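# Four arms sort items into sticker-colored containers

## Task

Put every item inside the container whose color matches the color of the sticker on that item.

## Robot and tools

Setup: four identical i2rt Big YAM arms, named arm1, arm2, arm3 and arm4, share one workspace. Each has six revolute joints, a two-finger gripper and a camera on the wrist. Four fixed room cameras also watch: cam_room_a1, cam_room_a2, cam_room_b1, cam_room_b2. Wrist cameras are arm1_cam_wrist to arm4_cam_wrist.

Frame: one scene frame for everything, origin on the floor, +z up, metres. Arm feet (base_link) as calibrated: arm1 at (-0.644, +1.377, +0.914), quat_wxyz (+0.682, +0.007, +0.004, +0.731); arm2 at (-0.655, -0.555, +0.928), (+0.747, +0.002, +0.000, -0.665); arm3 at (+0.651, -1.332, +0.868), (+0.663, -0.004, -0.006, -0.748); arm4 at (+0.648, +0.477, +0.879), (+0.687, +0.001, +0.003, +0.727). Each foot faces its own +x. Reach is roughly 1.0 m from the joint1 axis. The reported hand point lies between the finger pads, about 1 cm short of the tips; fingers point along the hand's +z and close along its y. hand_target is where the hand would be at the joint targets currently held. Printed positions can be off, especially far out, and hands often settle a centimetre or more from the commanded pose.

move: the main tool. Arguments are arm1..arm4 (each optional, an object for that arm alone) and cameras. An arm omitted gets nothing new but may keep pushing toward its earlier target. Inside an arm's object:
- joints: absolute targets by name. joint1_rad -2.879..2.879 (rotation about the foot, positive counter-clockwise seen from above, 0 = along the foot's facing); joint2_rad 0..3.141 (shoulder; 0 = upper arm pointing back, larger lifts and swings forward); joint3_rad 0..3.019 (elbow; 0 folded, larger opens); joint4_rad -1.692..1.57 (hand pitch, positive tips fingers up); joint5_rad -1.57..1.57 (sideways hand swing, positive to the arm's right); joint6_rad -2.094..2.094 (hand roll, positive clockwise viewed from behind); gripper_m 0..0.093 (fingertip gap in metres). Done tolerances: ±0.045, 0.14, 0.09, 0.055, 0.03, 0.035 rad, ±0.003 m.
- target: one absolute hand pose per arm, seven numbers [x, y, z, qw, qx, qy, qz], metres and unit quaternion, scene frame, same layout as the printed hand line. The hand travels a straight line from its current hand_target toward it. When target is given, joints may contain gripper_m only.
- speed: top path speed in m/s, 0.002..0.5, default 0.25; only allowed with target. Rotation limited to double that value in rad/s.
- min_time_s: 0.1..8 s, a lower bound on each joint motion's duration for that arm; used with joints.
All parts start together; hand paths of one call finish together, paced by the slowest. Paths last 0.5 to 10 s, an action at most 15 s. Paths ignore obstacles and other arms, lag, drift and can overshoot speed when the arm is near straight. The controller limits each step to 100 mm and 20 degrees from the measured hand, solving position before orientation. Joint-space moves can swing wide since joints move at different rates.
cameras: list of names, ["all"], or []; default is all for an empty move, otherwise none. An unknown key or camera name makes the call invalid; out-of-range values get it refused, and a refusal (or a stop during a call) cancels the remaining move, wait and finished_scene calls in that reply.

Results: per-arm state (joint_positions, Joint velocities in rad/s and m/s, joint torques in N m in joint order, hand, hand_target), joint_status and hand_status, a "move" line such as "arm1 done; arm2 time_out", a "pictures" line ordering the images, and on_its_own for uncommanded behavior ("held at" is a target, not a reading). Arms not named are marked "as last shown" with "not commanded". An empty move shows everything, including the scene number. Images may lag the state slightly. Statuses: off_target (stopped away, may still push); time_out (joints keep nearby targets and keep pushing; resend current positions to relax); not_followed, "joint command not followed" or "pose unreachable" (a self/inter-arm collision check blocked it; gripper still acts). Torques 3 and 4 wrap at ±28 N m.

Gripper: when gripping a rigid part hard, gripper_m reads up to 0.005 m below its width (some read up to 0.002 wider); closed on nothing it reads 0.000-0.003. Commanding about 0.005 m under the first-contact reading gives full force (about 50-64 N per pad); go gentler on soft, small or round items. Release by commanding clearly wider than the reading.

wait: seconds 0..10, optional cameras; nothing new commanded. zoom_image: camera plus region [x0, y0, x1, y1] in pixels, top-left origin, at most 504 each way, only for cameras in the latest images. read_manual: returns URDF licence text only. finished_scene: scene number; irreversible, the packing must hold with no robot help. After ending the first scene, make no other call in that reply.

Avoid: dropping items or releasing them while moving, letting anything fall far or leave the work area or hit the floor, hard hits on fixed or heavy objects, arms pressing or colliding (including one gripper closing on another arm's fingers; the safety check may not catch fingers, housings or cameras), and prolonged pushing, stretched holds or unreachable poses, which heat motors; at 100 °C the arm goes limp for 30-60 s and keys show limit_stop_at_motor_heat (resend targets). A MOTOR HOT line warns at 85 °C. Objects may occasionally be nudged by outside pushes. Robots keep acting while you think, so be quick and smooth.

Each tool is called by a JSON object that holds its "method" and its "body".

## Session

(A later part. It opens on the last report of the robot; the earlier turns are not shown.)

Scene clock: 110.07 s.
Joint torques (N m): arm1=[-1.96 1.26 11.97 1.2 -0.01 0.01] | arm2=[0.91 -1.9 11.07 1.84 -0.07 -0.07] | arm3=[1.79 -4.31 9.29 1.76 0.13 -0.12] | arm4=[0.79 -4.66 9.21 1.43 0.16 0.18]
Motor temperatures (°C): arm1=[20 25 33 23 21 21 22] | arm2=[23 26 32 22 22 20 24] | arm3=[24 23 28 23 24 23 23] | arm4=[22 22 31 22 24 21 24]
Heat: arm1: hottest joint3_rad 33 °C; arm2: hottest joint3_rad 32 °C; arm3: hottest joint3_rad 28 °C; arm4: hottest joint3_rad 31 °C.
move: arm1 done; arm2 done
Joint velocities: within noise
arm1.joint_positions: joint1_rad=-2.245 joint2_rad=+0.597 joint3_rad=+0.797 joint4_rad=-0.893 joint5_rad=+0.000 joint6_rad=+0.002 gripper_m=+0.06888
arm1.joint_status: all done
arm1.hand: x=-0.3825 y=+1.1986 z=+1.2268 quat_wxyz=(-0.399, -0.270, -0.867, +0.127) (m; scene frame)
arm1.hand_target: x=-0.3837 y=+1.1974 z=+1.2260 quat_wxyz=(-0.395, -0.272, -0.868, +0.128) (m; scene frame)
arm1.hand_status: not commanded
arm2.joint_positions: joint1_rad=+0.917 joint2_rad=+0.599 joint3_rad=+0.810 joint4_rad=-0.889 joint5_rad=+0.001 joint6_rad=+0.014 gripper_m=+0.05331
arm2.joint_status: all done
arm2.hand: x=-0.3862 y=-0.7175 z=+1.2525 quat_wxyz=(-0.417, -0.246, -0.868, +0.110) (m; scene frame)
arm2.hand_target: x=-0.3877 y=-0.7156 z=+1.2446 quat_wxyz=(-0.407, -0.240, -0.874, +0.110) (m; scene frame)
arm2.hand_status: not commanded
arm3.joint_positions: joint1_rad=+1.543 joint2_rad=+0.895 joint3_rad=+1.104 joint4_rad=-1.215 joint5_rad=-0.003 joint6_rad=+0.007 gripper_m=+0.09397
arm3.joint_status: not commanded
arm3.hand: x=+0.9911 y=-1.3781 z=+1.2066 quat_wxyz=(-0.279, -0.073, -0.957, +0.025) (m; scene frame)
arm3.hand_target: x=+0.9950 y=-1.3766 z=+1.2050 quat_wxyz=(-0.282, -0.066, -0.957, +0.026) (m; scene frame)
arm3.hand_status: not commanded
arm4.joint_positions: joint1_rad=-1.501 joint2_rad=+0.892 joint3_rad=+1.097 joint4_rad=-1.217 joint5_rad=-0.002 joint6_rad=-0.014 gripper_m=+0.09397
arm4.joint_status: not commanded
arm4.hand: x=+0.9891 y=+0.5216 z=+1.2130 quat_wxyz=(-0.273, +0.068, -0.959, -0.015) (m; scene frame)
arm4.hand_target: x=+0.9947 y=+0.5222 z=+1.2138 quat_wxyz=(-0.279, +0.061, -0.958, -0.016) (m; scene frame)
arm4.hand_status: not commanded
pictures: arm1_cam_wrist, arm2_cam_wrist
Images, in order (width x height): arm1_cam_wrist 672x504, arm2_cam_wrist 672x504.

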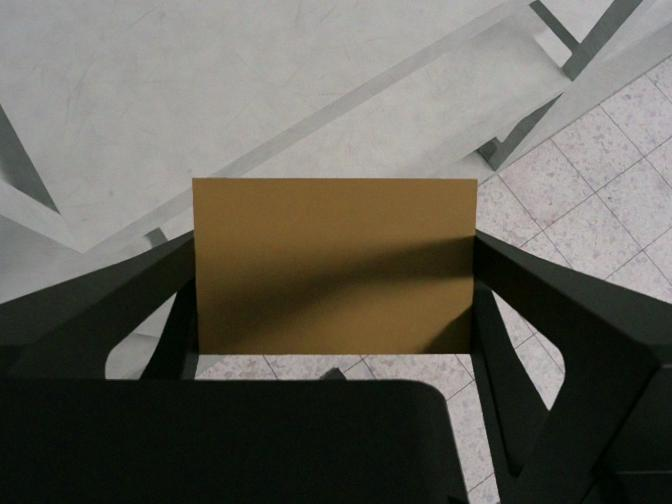

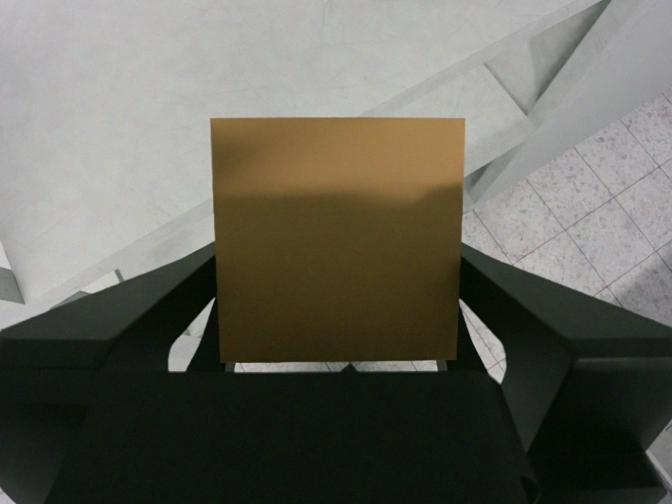

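{"method": "move", "body": {"arm1": {"target":[-0.032,0.943,1.125,-0.388,-0.2745,-0.871,0.1228],"speed":0.22}, "arm2": {"target":[-0.03,-0.927,1.12,-0.3921,-0.2422,-0.8808,0.1078],"speed":0.22}, "arm3": {"joints":{"joint1_rad":-1.987,"joint2_rad":0.8,"joint3_rad":1.0,"joint4_rad":-0.95},"min_time_s":5}, "arm4": {"joints":{"joint1_rad":0.904,"joint2_rad":0.8,"joint3_rad":1.0,"joint4_rad":-0.95},"min_time_s":4}, "cameras": []}}

{"method": "move", "body": {"arm1": {"target":[-0.032,0.943,1.075,-0.2428,-0.2905,-0.9212,0.0766],"speed":0.12}, "arm2": {"target":[-0.035,-0.924,1.065,-0.2495,-0.2561,-0.9313,0.0686],"speed":0.12}, "cameras": ["arm1_cam_wrist","arm2_cam_wrist","arm4_cam_wrist"]}}

Scene clock: 126.93 s.
Joint torques (N m): arm1=[-2.78 -16.21 17.32 1.1 -0.05 -0.01] | arm2=[1.14 -18.73 16.68 2.33 0.16 -0.08] | arm3=[0.85 -4.95 9.24 2.14 0 -0.11] | arm4=[0.38 -5.3 9.28 1.95 0.15 0.17]
Motor temperatures (°C): arm1=[20 24 34 23 21 21 22] | arm2=[23 26 34 22 22 20 24] | arm3=[24 23 28 23 24 23 23] | arm4=[22 22 31 22 24 21 24]
Heat: arm1: hottest joint3_rad 34 °C; arm2: hottest joint3_rad 34 °C; arm3: hottest joint3_rad 28 °C; arm4: hottest joint3_rad 31 °C.
move: arm1 off_target; arm2 off_target; arm3 done; arm4 done
Joint velocities: within noise
arm1.joint_positions: joint1_rad=-2.249 joint2_rad=+1.837 joint3_rad=+1.524 joint4_rad=-0.465 joint5_rad=-0.010 joint6_rad=+0.002 gripper_m=+0.06888
arm1.joint_status: not commanded
arm1.hand: x=-0.0440 y=+0.9614 z=+1.0902 quat_wxyz=(-0.363, -0.276, -0.883, +0.112) (m; scene frame)
arm1.hand_target: x=-0.0342 y=+0.9445 z=+1.1252 quat_wxyz=(-0.388, -0.275, -0.871, +0.123) (m; scene frame)
arm1.hand_status: off_target (0.041 m and 3.4 deg from the pose sent, 0.446 m and 1.5 deg at the start)
arm2.joint_positions: joint1_rad=+0.917 joint2_rad=+1.798 joint3_rad=+1.420 joint4_rad=-0.408 joint5_rad=+0.001 joint6_rad=+0.014 gripper_m=+0.05331
arm2.joint_status: not commanded
arm2.hand: x=-0.0510 y=-0.9162 z=+1.0962 quat_wxyz=(-0.370, -0.252, -0.889, +0.098) (m; scene frame)
arm2.hand_target: x=-0.0319 y=-0.9257 z=+1.1204 quat_wxyz=(-0.392, -0.242, -0.881, +0.108) (m; scene frame)
arm2.hand_status: off_target (0.034 m and 3.1 deg from the pose sent, 0.434 m and 3.3 deg at the start)
arm3.joint_positions: joint1_rad=-1.980 joint2_rad=+0.810 joint3_rad=+1.008 joint4_rad=-0.967 joint5_rad=+0.001 joint6_rad=+0.007 gripper_m=+0.09399
arm3.joint_status: all done
arm3.hand: x=+0.3379 y=-1.1431 z=+1.2188 quat_wxyz=(+0.095, -0.889, +0.247, +0.375) (m; scene frame)
arm3.hand_target: x=+0.3393 y=-1.1409 z=+1.2209 quat_wxyz=(+0.100, -0.885, +0.246, +0.383) (m; scene frame)
arm3.hand_status: not commanded
arm4.joint_positions: joint1_rad=+0.905 joint2_rad=+0.812 joint3_rad=+1.002 joint4_rad=-0.969 joint5_rad=-0.002 joint6_rad=-0.013 gripper_m=+0.09398
arm4.joint_status: all done
arm4.hand: x=+0.3526 y=+0.6860 z=+1.2294 quat_wxyz=(-0.115, +0.881, -0.272, -0.369) (m; scene frame)
arm4.hand_target: x=+0.3528 y=+0.6867 z=+1.2361 quat_wxyz=(-0.118, +0.874, -0.276, -0.382) (m; scene frame)
arm4.hand_status: not commanded
pictures: none
No camera images: "cameras" was empty.

Scene clock: 128.87 s.
Joint torques (N m): arm1=[-2.49 -16.91 17.28 0.91 -0.01 -0.09] | arm2=[1.08 -19.49 16.61 1.24 0.13 -0.06] | arm3=[0.85 -4.95 9.31 2.17 0 -0.11] | arm4=[1.2 -4.84 9.25 1.77 0.14 0.13]
Motor temperatures (°C): arm1=[20 25 35 23 21 21 22] | arm2=[23 26 35 22 22 20 24] | arm3=[24 23 28 23 24 23 23] | arm4=[22 22 31 22 24 21 24]
Heat: arm1: hottest joint3_rad 35 °C; arm2: hottest joint3_rad 35 °C; arm3: hottest joint3_rad 28 °C; arm4: hottest joint3_rad 31 °C.
move: arm1 off_target; arm2 off_target
Joint velocities: within noise
arm1.joint_positions: joint1_rad=-2.249 joint2_rad=+1.994 joint3_rad=+1.781 joint4_rad=-0.876 joint5_rad=-0.010 joint6_rad=+0.002 gripper_m=+0.06888
arm1.joint_status: not commanded
arm1.hand: x=-0.0443 y=+0.9612 z=+1.0508 quat_wxyz=(-0.221, -0.291, -0.928, +0.068) (m; scene frame)
arm1.hand_target: x=-0.0336 y=+0.9441 z=+1.0755 quat_wxyz=(-0.244, -0.291, -0.922, +0.077) (m; scene frame)
arm1.hand_status: off_target (0.033 m and 2.7 deg from the pose sent, 0.027 m and 15.1 deg at the start)
arm2.joint_positions: joint1_rad=+0.917 joint2_rad=+1.931 joint3_rad=+1.617 joint4_rad=-0.759 joint5_rad=+0.002 joint6_rad=+0.014 gripper_m=+0.05331
arm2.joint_status: not commanded
arm2.hand: x=-0.0536 y=-0.9146 z=+1.0535 quat_wxyz=(-0.238, -0.264, -0.932, +0.063) (m; scene frame)
arm2.hand_target: x=-0.0362 y=-0.9232 z=+1.0652 quat_wxyz=(-0.250, -0.256, -0.931, +0.069) (m; scene frame)
arm2.hand_status: off_target (0.024 m and 1.7 deg from the pose sent, 0.036 m and 15.1 deg at the start)
arm3, arm4: as last shown
pictures: arm1_cam_wrist, arm2_cam_wrist, arm4_cam_wrist
Images, in order (width x height): arm1_cam_wrist 672x504, arm2_cam_wrist 672x504, arm4_cam_wrist 672x504.

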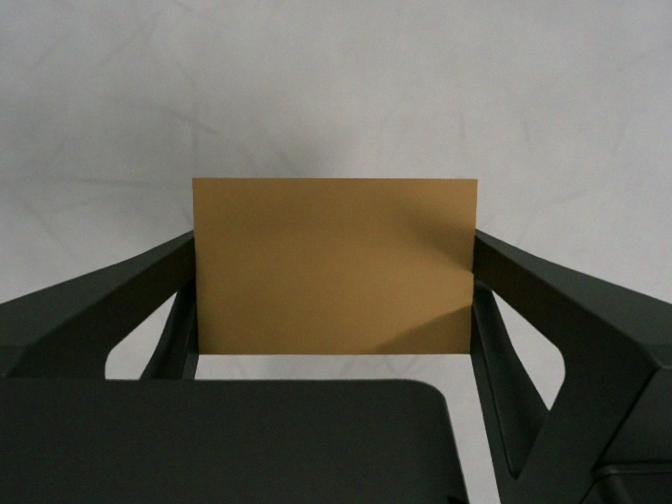

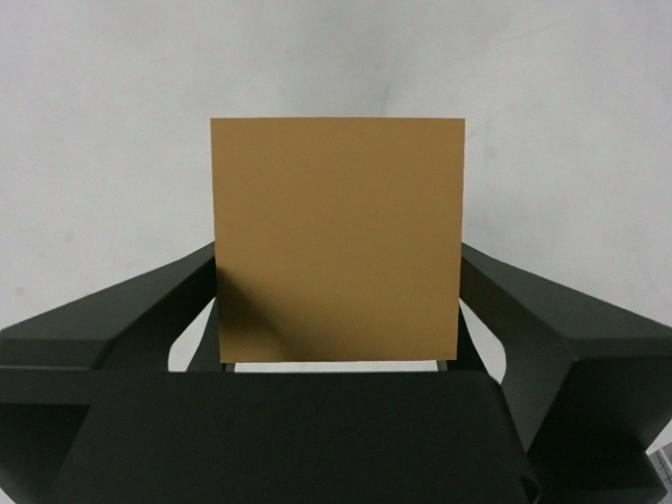

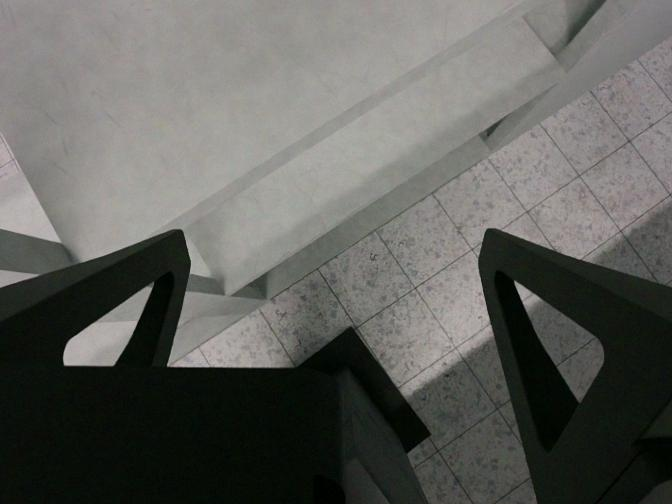

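{"method": "move", "body": {"arm1": {"target":[-0.032,0.943,1.055,-0.2428,-0.2905,-0.9212,0.0766],"speed":0.1}, "arm2": {"target":[-0.035,-0.924,1.043,-0.2495,-0.2561,-0.9313,0.0686],"speed":0.1}, "cameras": []}}

{"method": "move", "body": {"arm1": {"target":[-0.032,0.943,1.042,-0.2428,-0.2905,-0.9212,0.0766],"speed":0.06}, "arm2": {"target":[-0.035,-0.924,1.029,-0.2495,-0.2561,-0.9313,0.0686],"speed":0.06}, "cameras": []}}

{"method": "move", "body": {"arm1": {"target":[-0.032,0.943,1.030,-0.2428,-0.2905,-0.9212,0.0766],"speed":0.06}, "arm2": {"target":[-0.035,-0.924,1.017,-0.2495,-0.2561,-0.9313,0.0686],"speed":0.06}, "cameras": []}}

Scene clock: 137.07 s.
Joint torques (N m): arm1=[-2.78 -17.44 14.65 1.8 -0.02 -0.05] | arm2=[1.08 -19.78 14.12 2.59 0.13 -0.06] | arm3=[0.79 -5.07 9.24 2.15 0.01 -0.11] | arm4=[1.08 -5.13 9.25 1.78 0.14 0.16]
Motor temperatures (°C): arm1=[20 25 36 23 21 21 22] | arm2=[23 26 37 22 22 20 24] | arm3=[24 23 28 23 24 23 23] | arm4=[22 22 32 22 24 21 24]
Heat: arm1: hottest joint3_rad 36 °C; arm2: hottest joint3_rad 37 °C; arm3: hottest joint3_rad 28 °C; arm4: hottest joint3_rad 32 °C.
move: arm1 off_target; arm2 off_target
Joint velocities: within noise
arm1.joint_positions: joint1_rad=-2.249 joint2_rad=+2.008 joint3_rad=+1.781 joint4_rad=-0.858 joint5_rad=-0.010 joint6_rad=+0.002 gripper_m=+0.06888
arm1.joint_status: not commanded
arm1.hand: x=-0.0412 y=+0.9590 z=+1.0432 quat_wxyz=(-0.223, -0.291, -0.928, +0.069) (m; scene frame)
arm1.hand_target: x=-0.0329 y=+0.9435 z=+1.0553 quat_wxyz=(-0.243, -0.291, -0.922, +0.077) (m; scene frame)
arm1.hand_status: off_target (0.022 m and 2.5 deg from the pose sent, 0.022 m and 2.8 deg at the start)
arm2.joint_positions: joint1_rad=+0.917 joint2_rad=+1.950 joint3_rad=+1.617 joint4_rad=-0.744 joint5_rad=+0.002 joint6_rad=+0.014 gripper_m=+0.05331
arm2.joint_status: not commanded
arm2.hand: x=-0.0509 y=-0.9161 z=+1.0422 quat_wxyz=(-0.236, -0.264, -0.933, +0.062) (m; scene frame)
arm2.hand_target: x=-0.0357 y=-0.9235 z=+1.0432 quat_wxyz=(-0.250, -0.256, -0.931, +0.069) (m; scene frame)
arm2.hand_status: off_target (0.018 m and 1.9 deg from the pose sent, 0.023 m and 1.7 deg at the start)
arm3, arm4: as last shown
pictures: none
No camera images: "cameras" was empty.

Scene clock: 138.03 s.
Joint torques (N m): arm1=[-2.84 -17.55 12.78 1.77 -0.02 -0.07] | arm2=[1.03 -19.43 12.63 2.61 0.12 -0.07] | arm3=[0.79 -5.19 9.24 2.17 0 -0.12] | arm4=[0.38 -5.01 9.07 1.74 0.18 0.15]
Motor temperatures (°C): arm1=[20 25 36 23 21 21 22] | arm2=[23 26 37 22 22 20 24] | arm3=[24 23 28 23 24 23 23] | arm4=[22 22 32 22 24 21 24]
Heat: arm1: hottest joint3_rad 36 °C; arm2: hottest joint3_rad 37 °C; arm3: hottest joint3_rad 28 °C; arm4: hottest joint3_rad 32 °C.
move: arm1 off_target; arm2 off_target
Joint velocities: within noise
arm1.joint_positions: joint1_rad=-2.249 joint2_rad=+2.016 joint3_rad=+1.781 joint4_rad=-0.829 joint5_rad=-0.010 joint6_rad=+0.002 gripper_m=+0.06888
arm1.joint_status: not commanded
arm1.hand: x=-0.0360 y=+0.9553 z=+1.0403 quat_wxyz=(-0.233, -0.290, -0.926, +0.072) (m; scene frame)
arm1.hand_target: x=-0.0323 y=+0.9432 z=+1.0423 quat_wxyz=(-0.243, -0.291, -0.922, +0.077) (m; scene frame)
arm1.hand_status: off_target (0.013 m and 1.4 deg from the pose sent, 0.018 m and 2.5 deg at the start)
arm2.joint_positions: joint1_rad=+0.917 joint2_rad=+1.961 joint3_rad=+1.617 joint4_rad=-0.714 joint5_rad=+0.002 joint6_rad=+0.014 gripper_m=+0.05331
arm2.joint_status: not commanded
arm2.hand: x=-0.0453 y=-0.9194 z=+1.0381 quat_wxyz=(-0.246, -0.263, -0.931, +0.065) (m; scene frame)
arm2.hand_target: x=-0.0355 y=-0.9236 z=+1.0290 quat_wxyz=(-0.249, -0.256, -0.931, +0.069) (m; scene frame)
arm2.hand_status: off_target (0.015 m and 1.1 deg from the pose sent, 0.022 m and 1.9 deg at the start)
arm3, arm4: as last shown
pictures: none
No camera images: "cameras" was empty.

Scene clock: 139.00 s.
Joint torques (N m): arm1=[-2.49 -16.5 11.1 1.87 -0.03 -0.02] | arm2=[0.91 -19.84 11.37 2.65 0.12 -0.07] | arm3=[0.73 -4.95 9.28 2.14 -0.01 -0.12] | arm4=[0.67 -5.07 9.24 1.78 0.15 0.16]
Motor temperatures (°C): arm1=[20 25 36 23 21 21 22] | arm2=[23 26 37 22 22 20 24] | arm3=[24 23 28 23 24 23 23] | arm4=[22 22 32 22 24 21 24]
Heat: arm1: hottest joint3_rad 36 °C; arm2: hottest joint3_rad 37 °C; arm3: hottest joint3_rad 28 °C; arm4: hottest joint3_rad 32 °C.
move: arm1 off_target; arm2 off_target
Joint velocities: within noise
arm1.joint_positions: joint1_rad=-2.249 joint2_rad=+2.025 joint3_rad=+1.781 joint4_rad=-0.803 joint5_rad=-0.010 joint6_rad=+0.002 gripper_m=+0.06888
arm1.joint_status: not commanded
arm1.hand: x=-0.0314 y=+0.9521 z=+1.0371 quat_wxyz=(-0.241, -0.289, -0.923, +0.074) (m; scene frame)
arm1.hand_target: x=-0.0322 y=+0.9432 z=+1.0302 quat_wxyz=(-0.243, -0.291, -0.922, +0.077) (m; scene frame)
arm1.hand_status: off_target (0.012 m and 0.5 deg from the pose sent, 0.016 m and 1.4 deg at the start)
arm2.joint_positions: joint1_rad=+0.917 joint2_rad=+1.972 joint3_rad=+1.617 joint4_rad=-0.688 joint5_rad=+0.002 joint6_rad=+0.014 gripper_m=+0.05331
arm2.joint_status: not commanded
arm2.hand: x=-0.0407 y=-0.9221 z=+1.0339 quat_wxyz=(-0.253, -0.263, -0.929, +0.067) (m; scene frame)
arm2.hand_target: x=-0.0356 y=-0.9236 z=+1.0172 quat_wxyz=(-0.249, -0.256, -0.931, +0.069) (m; scene frame)
arm2.hand_status: off_target (0.018 m and 0.9 deg from the pose sent, 0.024 m and 1.1 deg at the start)
arm3, arm4: as last shown
pictures: none
No camera images: "cameras" was empty.

{"method": "move", "body": {"arm1": {"target":[-0.032,0.943,1.018,-0.2428,-0.2905,-0.9212,0.0766],"speed":0.06}, "arm2": {"target":[-0.035,-0.924,1.005,-0.2495,-0.2561,-0.9313,0.0686],"speed":0.06}, "cameras": ["cam_room_a1","cam_room_a2"]}}

{"method": "zoom_image", "body": {"camera": "cam_room_a1", "region": [300, 170, 380, 230]}}

{"method": "zoom_image", "body": {"camera": "cam_room_a2", "region": [350, 150, 430, 210]}}

Scene clock: 144.93 s.
Joint torques (N m): arm1=[-3.19 -17.2 11.28 1.78 -0.03 -0.05] | arm2=[1.03 -19.84 10.14 2.66 0.11 -0.07] | arm3=[0.79 -5.01 9.28 2.17 0 -0.12] | arm4=[0.62 -5.01 9.24 1.92 0.13 0.17]
Motor temperatures (°C): arm1=[20 25 35 23 21 21 22] | arm2=[23 26 36 22 22 20 24] | arm3=[24 23 28 23 24 23 23] | arm4=[22 22 32 22 24 21 24]
Heat: arm1: hottest joint3_rad 35 °C; arm2: hottest joint3_rad 36 °C; arm3: hottest joint3_rad 28 °C; arm4: hottest joint3_rad 32 °C.
move: arm1 off_target; arm2 off_target
Joint velocities: within noise
arm1.joint_positions: joint1_rad=-2.249 joint2_rad=+2.035 joint3_rad=+1.763 joint4_rad=-0.776 joint5_rad=-0.010 joint6_rad=+0.002 gripper_m=+0.06888
arm1.joint_status: not commanded
arm1.hand: x=-0.0314 y=+0.9520 z=+1.0243 quat_wxyz=(-0.240, -0.290, -0.924, +0.074) (m; scene frame)
arm1.hand_target: x=-0.0322 y=+0.9432 z=+1.0180 quat_wxyz=(-0.243, -0.291, -0.922, +0.077) (m; scene frame)
arm1.hand_status: off_target (0.011 m and 0.5 deg from the pose sent, 0.021 m and 0.5 deg at the start)
arm2.joint_positions: joint1_rad=+0.917 joint2_rad=+1.984 joint3_rad=+1.617 joint4_rad=-0.662 joint5_rad=+0.002 joint6_rad=+0.014 gripper_m=+0.05331
arm2.joint_status: not commanded
arm2.hand: x=-0.0362 y=-0.9248 z=+1.0290 quat_wxyz=(-0.259, -0.262, -0.927, +0.068) (m; scene frame)
arm2.hand_target: x=-0.0357 y=-0.9235 z=+1.0053 quat_wxyz=(-0.249, -0.256, -0.931, +0.069) (m; scene frame)
arm2.hand_status: off_target (0.024 m and 1.4 deg from the pose sent, 0.030 m and 1.0 deg at the start)
arm3, arm4: as last shown
pictures: cam_room_a1, cam_room_a2
Images, in order (width x height): cam_room_a1 672x504, cam_room_a2 672x504.

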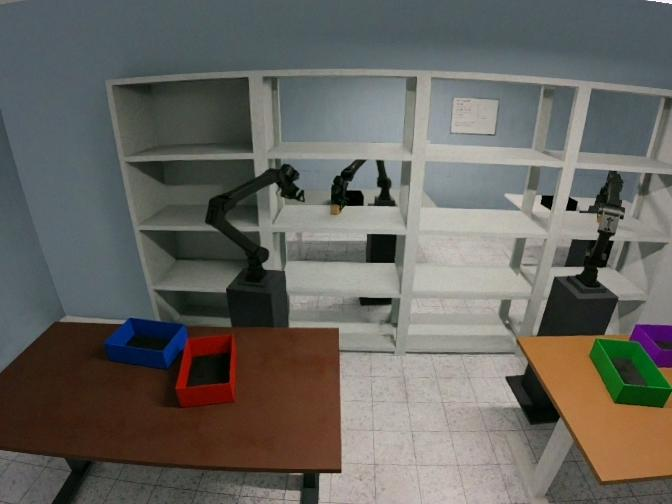

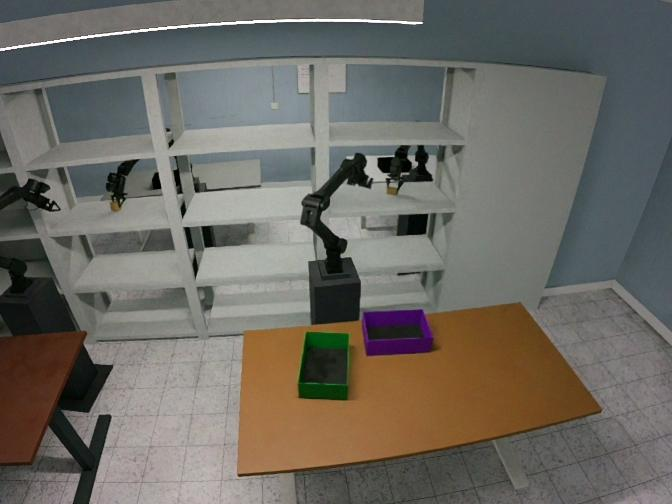

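Scaled by 6.300.

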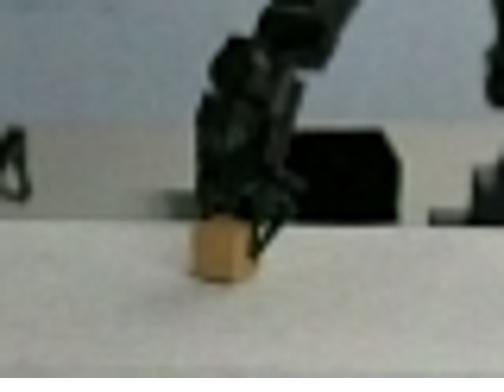

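Scaled by 6.300.

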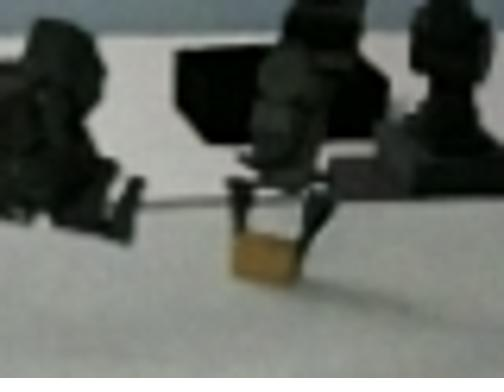

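{"method": "move", "body": {"arm1": {"target":[-0.032,0.943,1.007,-0.2428,-0.2905,-0.9212,0.0766],"speed":0.06}, "arm2": {"target":[-0.037,-0.922,0.994,-0.2495,-0.2561,-0.9313,0.0686],"speed":0.06}, "cameras": []}}

{"method": "move", "body": {"arm1": {"target":[-0.032,0.943,0.997,-0.2428,-0.2905,-0.9212,0.0766],"speed":0.06}, "arm2": {"target":[-0.037,-0.922,0.984,-0.2495,-0.2561,-0.9313,0.0686],"speed":0.06}, "cameras": ["arm1_cam_wrist","arm2_cam_wrist"]}}

Scene clock: 151.57 s.
Joint torques (N m): arm1=[-2.32 -16.44 10.36 2.04 0.01 -0.03] | arm2=[1.03 -19.55 9.4 2.62 0.11 -0.05] | arm3=[0.67 -5.13 9.28 2.17 0 -0.12] | arm4=[0.91 -4.89 9.31 1.76 0.14 0.15]
Motor temperatures (°C): arm1=[20 25 35 23 21 21 22] | arm2=[23 26 35 22 22 20 24] | arm3=[24 23 28 23 24 23 23] | arm4=[22 22 32 22 24 21 24]
Heat: arm1: hottest joint3_rad 35 °C; arm2: hottest joint3_rad 35 °C; arm3: hottest joint3_rad 28 °C; arm4: hottest joint3_rad 32 °C.
move: arm1 off_target; arm2 off_target
Joint velocities: within noise
arm1.joint_positions: joint1_rad=-2.249 joint2_rad=+2.035 joint3_rad=+1.756 joint4_rad=-0.752 joint5_rad=-0.010 joint6_rad=+0.002 gripper_m=+0.06888
arm1.joint_status: not commanded
arm1.hand: x=-0.0289 y=+0.9502 z=+1.0241 quat_wxyz=(-0.248, -0.289, -0.921, +0.077) (m; scene frame)
arm1.hand_target: x=-0.0323 y=+0.9433 z=+1.0073 quat_wxyz=(-0.243, -0.291, -0.922, +0.077) (m; scene frame)
arm1.hand_status: off_target (0.019 m and 0.7 deg from the pose sent, 0.020 m and 0.5 deg at the start)
arm2.joint_positions: joint1_rad=+0.917 joint2_rad=+1.984 joint3_rad=+1.602 joint4_rad=-0.632 joint5_rad=+0.002 joint6_rad=+0.013 gripper_m=+0.05331
arm2.joint_status: not commanded
arm2.hand: x=-0.0355 y=-0.9252 z=+1.0254 quat_wxyz=(-0.266, -0.262, -0.925, +0.070) (m; scene frame)
arm2.hand_target: x=-0.0380 y=-0.9214 z=+0.9946 quat_wxyz=(-0.249, -0.256, -0.931, +0.068) (m; scene frame)
arm2.hand_status: off_target (0.032 m and 2.1 deg from the pose sent, 0.035 m and 1.4 deg at the start)
arm3, arm4: as last shown
pictures: none
No camera images: "cameras" was empty.

Scene clock: 152.53 s.
Joint torques (N m): arm1=[-2.96 -16.62 9.96 1.92 0.02 -0.01] | arm2=[0.97 -18.67 8.99 2.59 0.07 -0.05] | arm3=[0.91 -5.01 9.28 2.13 -0.01 -0.12] | arm4=[0.91 -5.07 9.2 1.8 0.15 0.15]
Motor temperatures (°C): arm1=[20 25 35 23 21 21 22] | arm2=[23 26 35 22 22 20 24] | arm3=[24 23 28 23 24 23 23] | arm4=[22 22 32 22 24 21 24]
Heat: arm1: hottest joint3_rad 35 °C; arm2: hottest joint3_rad 35 °C; arm3: hottest joint3_rad 28 °C; arm4: hottest joint3_rad 32 °C.
move: arm1 off_target; arm2 off_target
Joint velocities: within noise
arm1.joint_positions: joint1_rad=-2.249 joint2_rad=+2.035 joint3_rad=+1.749 joint4_rad=-0.729 joint5_rad=-0.010 joint6_rad=+0.002 gripper_m=+0.06888
arm1.joint_status: not commanded
arm1.hand: x=-0.0268 y=+0.9488 z=+1.0236 quat_wxyz=(-0.256, -0.288, -0.919, +0.079) (m; scene frame)
arm1.hand_target: x=-0.0327 y=+0.9437 z=+0.9974 quat_wxyz=(-0.243, -0.291, -0.922, +0.077) (m; scene frame)
arm1.hand_status: off_target (0.028 m and 1.5 deg from the pose sent, 0.028 m and 0.7 deg at the start)
arm2.joint_positions: joint1_rad=+0.917 joint2_rad=+1.984 joint3_rad=+1.595 joint4_rad=-0.609 joint5_rad=+0.003 joint6_rad=+0.013 gripper_m=+0.05331
arm2.joint_status: not commanded
arm2.hand: x=-0.0336 y=-0.9265 z=+1.0249 quat_wxyz=(-0.273, -0.261, -0.923, +0.073) (m; scene frame)
arm2.hand_target: x=-0.0386 y=-0.9210 z=+0.9850 quat_wxyz=(-0.249, -0.256, -0.931, +0.068) (m; scene frame)
arm2.hand_status: off_target (0.041 m and 3.0 deg from the pose sent, 0.042 m and 2.1 deg at the start)
arm3, arm4: as last shown
pictures: arm1_cam_wrist, arm2_cam_wrist
Images, in order (width x height): arm1_cam_wrist 672x504, arm2_cam_wrist 672x504.

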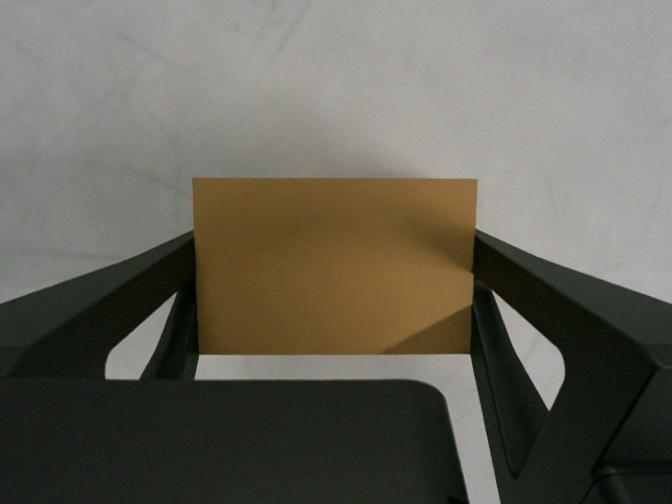

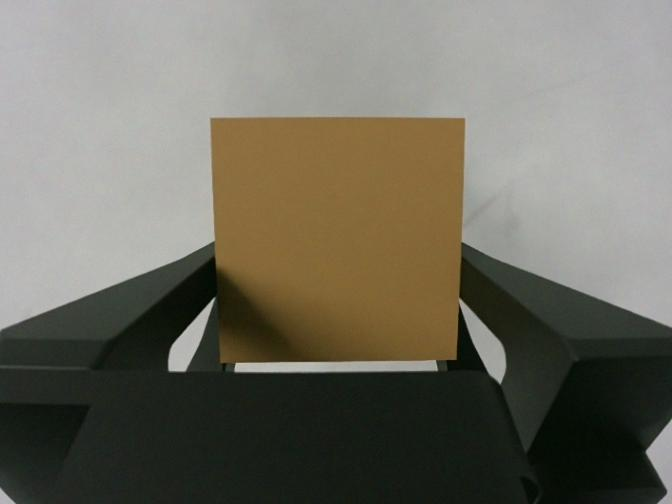

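{"method": "move", "body": {"arm1": {"target":[-0.028,0.949,1.018,-0.250,-0.289,-0.921,0.0786],"speed":0.06}, "arm2": {"target":[-0.035,-0.925,1.019,-0.2595,-0.2561,-0.9285,0.0706],"speed":0.06}, "cameras": []}}

{"method": "move", "body": {"arm1": {"joints":{"gripper_m":0.092}}, "arm2": {"joints":{"gripper_m":0.082}}, "cameras": ["arm1_cam_wrist","arm2_cam_wrist"]}}

{"method": "move", "body": {"arm1": {"target":[-0.070,0.979,1.107,-0.250,-0.289,-0.921,0.0786],"speed":0.13}, "arm2": {"target":[-0.079,-0.899,1.108,-0.2595,-0.2561,-0.9285,0.0706],"speed":0.13}, "cameras": ["arm1_cam_wrist","arm2_cam_wrist"]}}

Scene clock: 160.53 s.
Joint torques (N m): arm1=[-2.49 -17.61 10.86 1.06 0.11 0] | arm2=[0.85 -21.48 11.95 0.75 -0.04 -0.03] | arm3=[0.79 -4.95 9.26 2.15 -0.01 -0.11] | arm4=[0.62 -4.95 9.22 1.85 0.14 0.17]
Motor temperatures (°C): arm1=[20 26 35 23 21 21 22] | arm2=[23 26 35 22 22 20 24] | arm3=[24 23 28 23 24 23 23] | arm4=[22 22 32 22 24 21 24]
Heat: arm1: hottest joint3_rad 35 °C; arm2: hottest joint3_rad 35 °C; arm3: hottest joint3_rad 28 °C; arm4: hottest joint3_rad 32 °C.
move: arm1 done; arm2 done
Joint velocities: within noise
arm1.joint_positions: joint1_rad=-2.249 joint2_rad=+2.035 joint3_rad=+1.749 joint4_rad=-0.729 joint5_rad=-0.008 joint6_rad=+0.002 gripper_m=+0.06888
arm1.joint_status: not commanded
arm1.hand: x=-0.0269 y=+0.9486 z=+1.0236 quat_wxyz=(-0.256, -0.288, -0.919, +0.079) (m; scene frame)
arm1.hand_target: x=-0.0280 y=+0.9491 z=+1.0180 quat_wxyz=(-0.250, -0.289, -0.921, +0.079) (m; scene frame)
arm1.hand_status: done (0.006 m and 0.7 deg from the pose sent, 0.006 m and 0.7 deg at the start)
arm2.joint_positions: joint1_rad=+0.917 joint2_rad=+1.984 joint3_rad=+1.595 joint4_rad=-0.612 joint5_rad=+0.003 joint6_rad=+0.011 gripper_m=+0.05331
arm2.joint_status: not commanded
arm2.hand: x=-0.0341 y=-0.9263 z=+1.0246 quat_wxyz=(-0.272, -0.260, -0.924, +0.073) (m; scene frame)
arm2.hand_target: x=-0.0350 y=-0.9249 z=+1.0190 quat_wxyz=(-0.260, -0.256, -0.928, +0.071) (m; scene frame)
arm2.hand_status: done (0.006 m and 1.6 deg from the pose sent, 0.006 m and 1.8 deg at the start)
arm3.joint_positions: joint1_rad=-1.980 joint2_rad=+0.810 joint3_rad=+1.008 joint4_rad=-0.967 joint5_rad=+0.001 joint6_rad=+0.007 gripper_m=+0.09399
arm3.joint_status: not commanded
arm3.hand: x=+0.3379 y=-1.1431 z=+1.2188 quat_wxyz=(+0.095, -0.889, +0.247, +0.375) (m; scene frame)
arm3.hand_target: x=+0.3393 y=-1.1409 z=+1.2209 quat_wxyz=(+0.100, -0.885, +0.246, +0.383) (m; scene frame)
arm3.hand_status: not commanded
arm4.joint_positions: joint1_rad=+0.905 joint2_rad=+0.812 joint3_rad=+1.002 joint4_rad=-0.969 joint5_rad=-0.002 joint6_rad=-0.013 gripper_m=+0.09398
arm4.joint_status: not commanded
arm4.hand: x=+0.3526 y=+0.6860 z=+1.2294 quat_wxyz=(-0.115, +0.881, -0.272, -0.369) (m; scene frame)
arm4.hand_target: x=+0.3528 y=+0.6867 z=+1.2361 quat_wxyz=(-0.118, +0.874, -0.276, -0.382) (m; scene frame)
arm4.hand_status: not commanded
pictures: none
No camera images: "cameras" was empty.

Scene clock: 161.07 s.
Joint torques (N m): arm1=[-2.26 -17.49 11.47 1.03 0.06 0.09] | arm2=[0.91 -21.48 11.86 1.24 -0.04 -0.03] | arm3=[0.85 -4.95 9.28 2.13 -0.01 -0.11] | arm4=[0.73 -4.72 9.17 1.81 0.15 0.18]
Motor temperatures (°C): arm1=[20 26 35 23 21 21 22] | arm2=[23 26 35 22 22 20 24] | arm3=[24 23 28 23 24 23 23] | arm4=[22 22 32 22 24 21 24]
Heat: arm1: hottest joint3_rad 35 °C; arm2: hottest joint3_rad 35 °C; arm3: hottest joint3_rad 28 °C; arm4: hottest joint3_rad 32 °C.
move: arm1 done; arm2 done
Joint velocities: within noise
arm1.joint_positions: joint1_rad=-2.249 joint2_rad=+2.035 joint3_rad=+1.746 joint4_rad=-0.729 joint5_rad=-0.008 joint6_rad=+0.002 gripper_m=+0.09197
arm1.joint_status: all done
arm1.hand: x=-0.0278 y=+0.9491 z=+1.0221 quat_wxyz=(-0.254, -0.288, -0.920, +0.079) (m; scene frame)
arm1.hand_target: x=-0.0280 y=+0.9491 z=+1.0181 quat_wxyz=(-0.250, -0.289, -0.921, +0.079) (m; scene frame)
arm1.hand_status: not commanded
arm2.joint_positions: joint1_rad=+0.917 joint2_rad=+1.984 joint3_rad=+1.595 joint4_rad=-0.624 joint5_rad=+0.003 joint6_rad=+0.011 gripper_m=+0.08193
arm2.joint_status: all done
arm2.hand: x=-0.0363 y=-0.9249 z=+1.0229 quat_wxyz=(-0.266, -0.261, -0.925, +0.071) (m; scene frame)
arm2.hand_target: x=-0.0350 y=-0.9249 z=+1.0190 quat_wxyz=(-0.260, -0.256, -0.928, +0.071) (m; scene frame)
arm2.hand_status: not commanded
arm3, arm4: as last shown
pictures: arm1_cam_wrist, arm2_cam_wrist
Images, in order (width x height): arm1_cam_wrist 672x504, arm2_cam_wrist 672x504.

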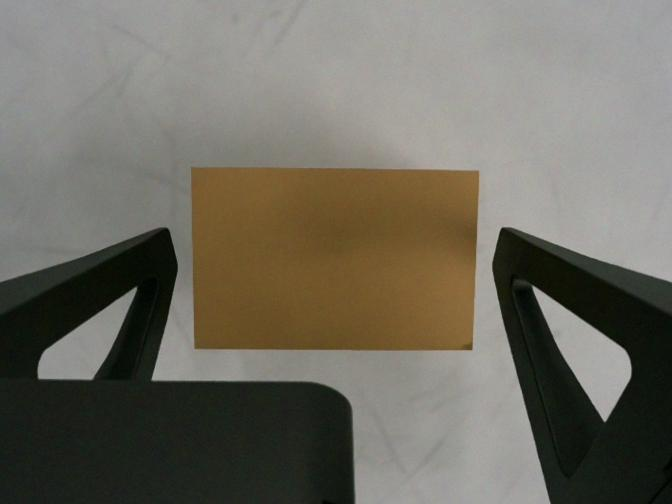

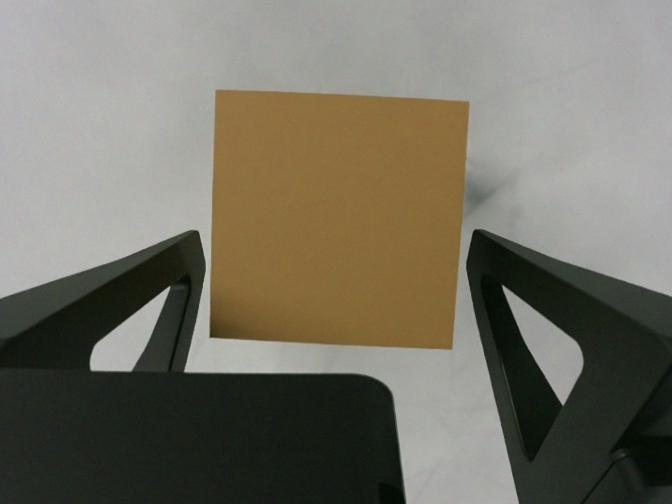

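Scene clock: 162.60 s.
Joint torques (N m): arm1=[-2.2 -16.97 11.63 0.83 0.12 0] | arm2=[0.91 -20.6 10.18 1.31 -0.02 -0.03] | arm3=[0.97 -5.01 9.25 2.13 0 -0.11] | arm4=[1.14 -5.3 9.18 1.8 0.14 0.17]
Motor temperatures (°C): arm1=[20 26 35 23 21 21 22] | arm2=[23 26 34 22 22 20 24] | arm3=[24 23 28 23 24 23 23] | arm4=[22 22 32 22 24 21 24]
Heat: arm1: hottest joint3_rad 35 °C; arm2: hottest joint3_rad 34 °C; arm3: hottest joint3_rad 28 °C; arm4: hottest joint3_rad 32 °C.
move: arm1 done; arm2 done
Joint velocities: within noise
arm1.joint_positions: joint1_rad=-2.249 joint2_rad=+1.856 joint3_rad=+1.684 joint4_rad=-0.856 joint5_rad=-0.008 joint6_rad=+0.002 gripper_m=+0.09197
arm1.joint_status: not commanded
arm1.hand: x=-0.0681 y=+0.9779 z=+1.1010 quat_wxyz=(-0.249, -0.289, -0.921, +0.078) (m; scene frame)
arm1.hand_target: x=-0.0699 y=+0.9790 z=+1.1069 quat_wxyz=(-0.250, -0.289, -0.921, +0.079) (m; scene frame)
arm1.hand_status: done (0.006 m and 0.1 deg from the pose sent, 0.100 m and 0.5 deg at the start)
arm2.joint_positions: joint1_rad=+0.917 joint2_rad=+1.798 joint3_rad=+1.563 joint4_rad=-0.768 joint5_rad=+0.003 joint6_rad=+0.011 gripper_m=+0.08193
arm2.joint_status: not commanded
arm2.hand: x=-0.0730 y=-0.9035 z=+1.1146 quat_wxyz=(-0.271, -0.260, -0.924, +0.072) (m; scene frame)
arm2.hand_target: x=-0.0789 y=-0.8990 z=+1.1082 quat_wxyz=(-0.260, -0.256, -0.928, +0.070) (m; scene frame)
arm2.hand_status: done (0.010 m and 1.5 deg from the pose sent, 0.099 m and 1.0 deg at the start)
arm3, arm4: as last shown
pictures: arm1_cam_wrist, arm2_cam_wrist
Images, in order (width x height): arm1_cam_wrist 672x504, arm2_cam_wrist 672x504.

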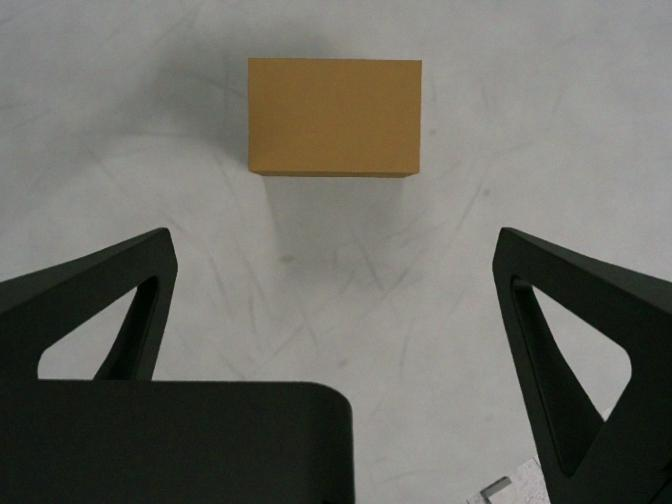

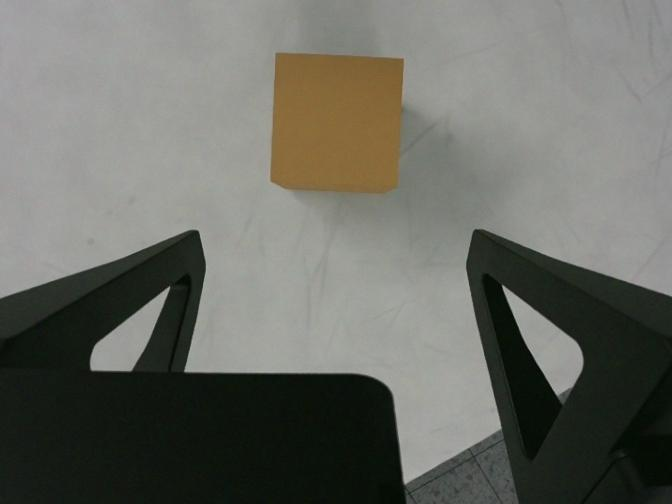

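{"method": "move", "body": {"arm1": {"target":[-0.38,1.19,1.17,-0.250,-0.289,-0.921,0.0786],"speed":0.25}, "arm2": {"target":[-0.38,-0.72,1.17,-0.2595,-0.2561,-0.9285,0.0706],"speed":0.25}, "arm3": {"target":[0.060,-0.980,1.115,0.1058,-0.8843,0.2433,0.3844],"speed":0.22}, "arm4": {"target":[0.05,0.913,1.105,-0.1223,0.8712,-0.2747,-0.3879],"speed":0.22}, "cameras": ["arm3_cam_wrist","arm4_cam_wrist"]}}

Scene clock: 174.97 s.
Joint torques (N m): arm1=[-3.19 -0.73 11.73 0.84 -0.04 -0.07] | arm2=[1.08 -3.9 10.51 1.33 0.03 -0.01] | arm3=[1.67 -17.96 14.24 1.89 0.12 -0.12] | arm4=[0.32 -19.96 13.03 1.36 -0.05 0]
Motor temperatures (°C): arm1=[20 26 34 23 21 21 22] | arm2=[23 27 33 22 22 20 24] | arm3=[24 23 28 23 24 23 23] | arm4=[22 22 33 22 24 21 24]
Heat: arm1: hottest joint3_rad 34 °C; arm2: hottest joint3_rad 33 °C; arm3: hottest joint3_rad 28 °C; arm4: hottest joint3_rad 33 °C.
move: arm1 done; arm2 off_target; arm3 off_target; arm4 off_target
Joint velocities: within noise
arm1.joint_positions: joint1_rad=-2.259 joint2_rad=+0.804 joint3_rad=+0.864 joint4_rad=-1.072 joint5_rad=-0.016 joint6_rad=-0.008 gripper_m=+0.09197
arm1.joint_status: not commanded
arm1.hand: x=-0.3773 y=+1.1924 z=+1.1722 quat_wxyz=(-0.257, -0.287, -0.920, +0.079) (m; scene frame)
arm1.hand_target: x=-0.3800 y=+1.1901 z=+1.1700 quat_wxyz=(-0.250, -0.289, -0.921, +0.079) (m; scene frame)
arm1.hand_status: done (0.004 m and 0.8 deg from the pose sent, 0.383 m and 0.1 deg at the start)
arm2.joint_positions: joint1_rad=+0.917 joint2_rad=+0.806 joint3_rad=+0.831 joint4_rad=-1.019 joint5_rad=+0.003 joint6_rad=+0.011 gripper_m=+0.08193
arm2.joint_status: not commanded
arm2.hand: x=-0.3761 y=-0.7235 z=+1.1808 quat_wxyz=(-0.275, -0.260, -0.923, +0.074) (m; scene frame)
arm2.hand_target: x=-0.3800 y=-0.7200 z=+1.1702 quat_wxyz=(-0.260, -0.256, -0.928, +0.070) (m; scene frame)
arm2.hand_status: off_target (0.012 m and 2.0 deg from the pose sent, 0.362 m and 1.5 deg at the start)
arm3.joint_positions: joint1_rad=-1.980 joint2_rad=+1.666 joint3_rad=+1.405 joint4_rad=-0.544 joint5_rad=+0.012 joint6_rad=+0.005 gripper_m=+0.09399
arm3.joint_status: not commanded
arm3.hand: x=+0.0769 y=-0.9898 z=+1.0857 quat_wxyz=(+0.096, -0.895, +0.250, +0.357) (m; scene frame)
arm3.hand_target: x=+0.0618 y=-0.9811 z=+1.1153 quat_wxyz=(+0.106, -0.884, +0.243, +0.385) (m; scene frame)
arm3.hand_status: off_target (0.035 m and 3.6 deg from the pose sent, 0.339 m and 1.7 deg at the start)
arm4.joint_positions: joint1_rad=+0.892 joint2_rad=+1.812 joint3_rad=+1.535 joint4_rad=-0.510 joint5_rad=-0.007 joint6_rad=-0.013 gripper_m=+0.09398
arm4.joint_status: not commanded
arm4.hand: x=+0.0627 y=+0.8975 z=+1.0826 quat_wxyz=(-0.114, +0.881, -0.277, -0.366) (m; scene frame)
arm4.hand_target: x=+0.0516 y=+0.9121 z=+1.1052 quat_wxyz=(-0.123, +0.871, -0.275, -0.388) (m; scene frame)
arm4.hand_status: off_target (0.030 m and 2.9 deg from the pose sent, 0.398 m and 2.7 deg at the start)
pictures: arm3_cam_wrist, arm4_cam_wrist
Images, in order (width x height): arm3_cam_wrist 672x504, arm4_cam_wrist 672x504.

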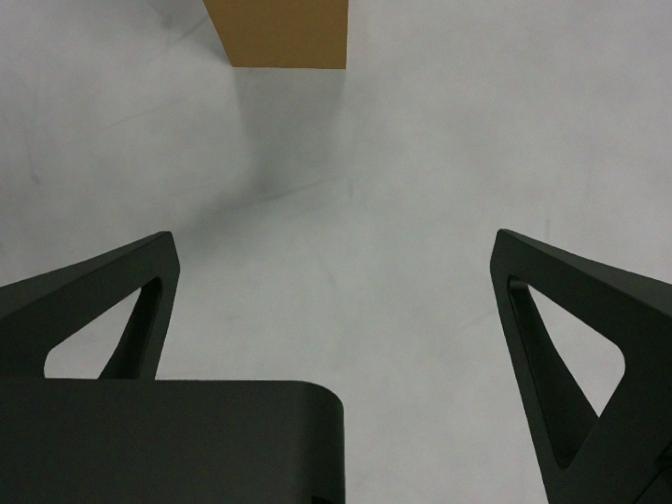

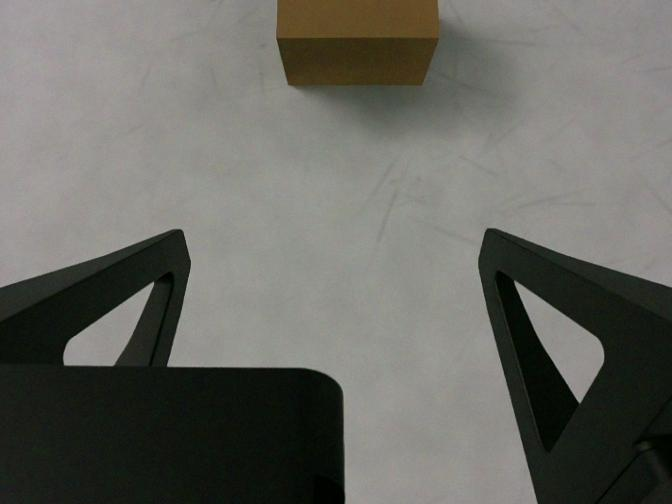

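{"method": "move", "body": {"arm3": {"target":[-0.0146,-0.9595,1.095,0.1058,-0.8843,0.2433,0.3844],"speed":0.15}, "arm4": {"target":[-0.0068,0.9645,1.076,-0.1223,0.8712,-0.2747,-0.3879],"speed":0.15}, "cameras": ["arm3_cam_wrist","arm4_cam_wrist"]}}

Scene clock: 186.43 s.
Joint torques (N m): arm1=[-2.9 -1.03 11.59 0.83 -0.06 -0.08] | arm2=[1.03 -4.01 10.5 1.29 0.03 0] | arm3=[2.26 -21.3 14.46 1.13 0.14 0.02] | arm4=[0.56 -23.47 13.31 0.72 -0.05 -0.05]
Motor temperatures (°C): arm1=[20 25 34 23 21 21 22] | arm2=[23 26 33 22 22 20 23] | arm3=[24 23 29 23 24 23 23] | arm4=[22 22 34 22 24 21 24]
Heat: arm1: hottest joint3_rad 34 °C; arm2: hottest joint3_rad 33 °C; arm3: hottest joint3_rad 29 °C; arm4: hottest joint3_rad 34 °C.
move: arm3 off_target; arm4 off_target
Joint velocities: within noise
arm1, arm2: as last shown
arm1.hand_target: x=-0.3800 y=+1.1901 z=+1.1700 quat_wxyz=(-0.250, -0.289, -0.921, +0.078) (m; scene frame)
arm3.joint_positions: joint1_rad=-1.958 joint2_rad=+1.870 joint3_rad=+1.636 joint4_rad=-0.552 joint5_rad=+0.034 joint6_rad=+0.011 gripper_m=+0.09399
arm3.joint_status: not commanded
arm3.hand: x=+0.0027 y=-0.9606 z=+1.0703 quat_wxyz=(+0.103, -0.892, +0.246, +0.365) (m; scene frame)
arm3.hand_target: x=-0.0131 y=-0.9603 z=+1.0953 quat_wxyz=(+0.106, -0.884, +0.243, +0.385) (m; scene frame)
arm3.hand_status: off_target (0.030 m and 2.4 deg from the pose sent, 0.097 m and 3.6 deg at the start)
arm4.joint_positions: joint1_rad=+0.878 joint2_rad=+2.031 joint3_rad=+1.798 joint4_rad=-0.528 joint5_rad=-0.015 joint6_rad=-0.015 gripper_m=+0.09398
arm4.joint_status: not commanded
arm4.hand: x=+0.0023 y=+0.9528 z=+1.0605 quat_wxyz=(-0.117, +0.875, -0.279, -0.377) (m; scene frame)
arm4.hand_target: x=-0.0057 y=+0.9639 z=+1.0761 quat_wxyz=(-0.123, +0.871, -0.275, -0.388) (m; scene frame)
arm4.hand_status: off_target (0.021 m and 1.6 deg from the pose sent, 0.097 m and 2.9 deg at the start)
pictures: arm3_cam_wrist, arm4_cam_wrist
Images, in order (width x height): arm3_cam_wrist 672x504, arm4_cam_wrist 672x504.

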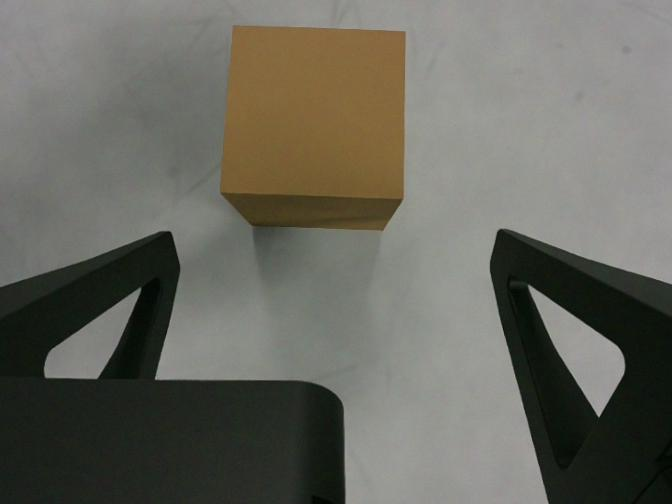

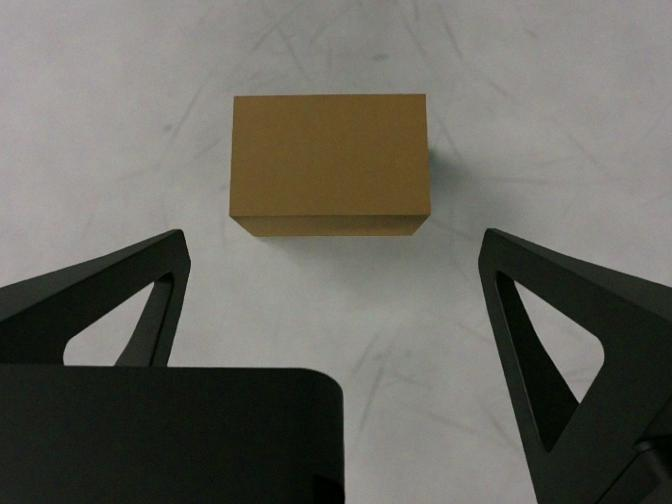

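{"method": "move", "body": {"arm3": {"target":[-0.057,-0.945,1.054,0.1099,-0.8816,0.2528,0.3832],"speed":0.12}, "arm4": {"target":[-0.040,0.987,1.028,-0.1223,0.8712,-0.2747,-0.3879],"speed":0.12}, "cameras": ["arm3_cam_wrist","arm4_cam_wrist"]}}

Scene clock: 196.53 s.
Joint torques (N m): arm1=[-2.08 -0.32 11.7 0.83 -0.08 -0.03] | arm2=[1.14 -3.96 10.54 1.32 0.03 -0.02] | arm3=[2.43 -23.36 14.35 1.94 0.14 0.01] | arm4=[0.73 -24.18 12.96 1.54 -0.01 -0.01]
Motor temperatures (°C): arm1=[20 25 35 23 21 21 22] | arm2=[23 26 34 22 22 20 23] | arm3=[24 24 30 23 24 23 23] | arm4=[22 23 36 22 24 21 24]
Heat: arm1: hottest joint3_rad 35 °C; arm2: hottest joint3_rad 34 °C; arm3: hottest joint3_rad 30 °C; arm4: hottest joint3_rad 36 °C.
move: arm3 off_target; arm4 off_target
Joint velocities: within noise
arm1, arm2: as last shown
arm3.joint_positions: joint1_rad=-1.946 joint2_rad=+2.011 joint3_rad=+1.749 joint4_rad=-0.543 joint5_rad=+0.060 joint6_rad=+0.036 gripper_m=+0.09398
arm3.joint_status: not commanded
arm3.hand: x=-0.0346 y=-0.9460 z=+1.0280 quat_wxyz=(+0.106, -0.892, +0.257, +0.355) (m; scene frame)
arm3.hand_target: x=-0.0550 y=-0.9463 z=+1.0544 quat_wxyz=(+0.110, -0.882, +0.253, +0.383) (m; scene frame)
arm3.hand_status: off_target (0.034 m and 3.5 deg from the pose sent, 0.064 m and 2.7 deg at the start)
arm4.joint_positions: joint1_rad=+0.878 joint2_rad=+2.166 joint3_rad=+1.920 joint4_rad=-0.526 joint5_rad=-0.015 joint6_rad=-0.017 gripper_m=+0.09398
arm4.joint_status: not commanded
arm4.hand: x=-0.0273 y=+0.9741 z=+1.0200 quat_wxyz=(-0.116, +0.878, -0.279, -0.372) (m; scene frame)
arm4.hand_target: x=-0.0388 y=+0.9860 z=+1.0281 quat_wxyz=(-0.122, +0.871, -0.275, -0.388) (m; scene frame)
arm4.hand_status: off_target (0.020 m and 2.2 deg from the pose sent, 0.063 m and 1.6 deg at the start)
pictures: arm3_cam_wrist, arm4_cam_wrist
Images, in order (width x height): arm3_cam_wrist 672x504, arm4_cam_wrist 672x504.

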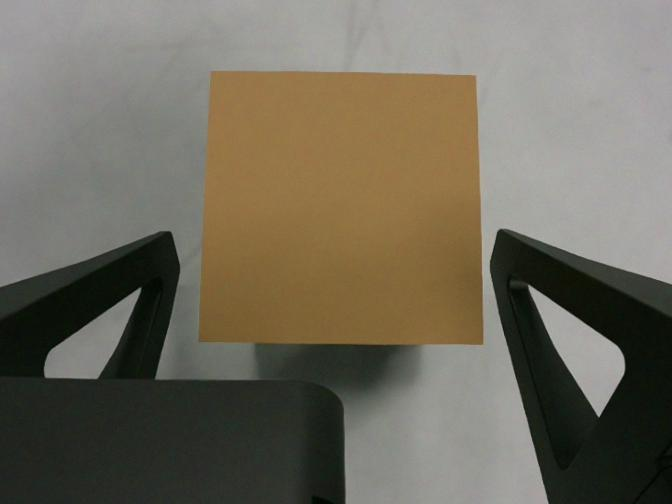

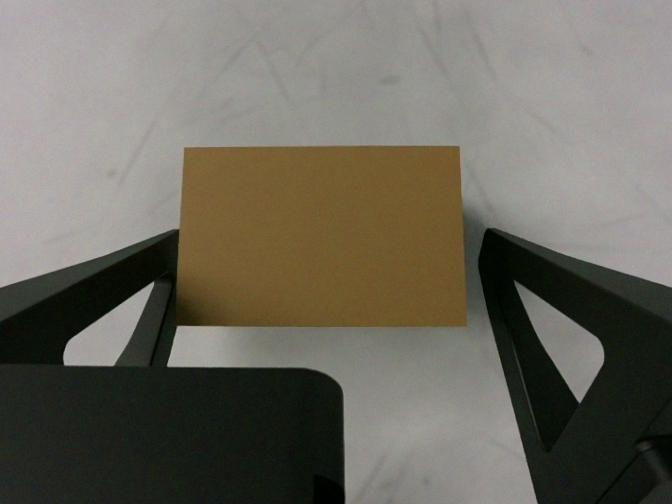

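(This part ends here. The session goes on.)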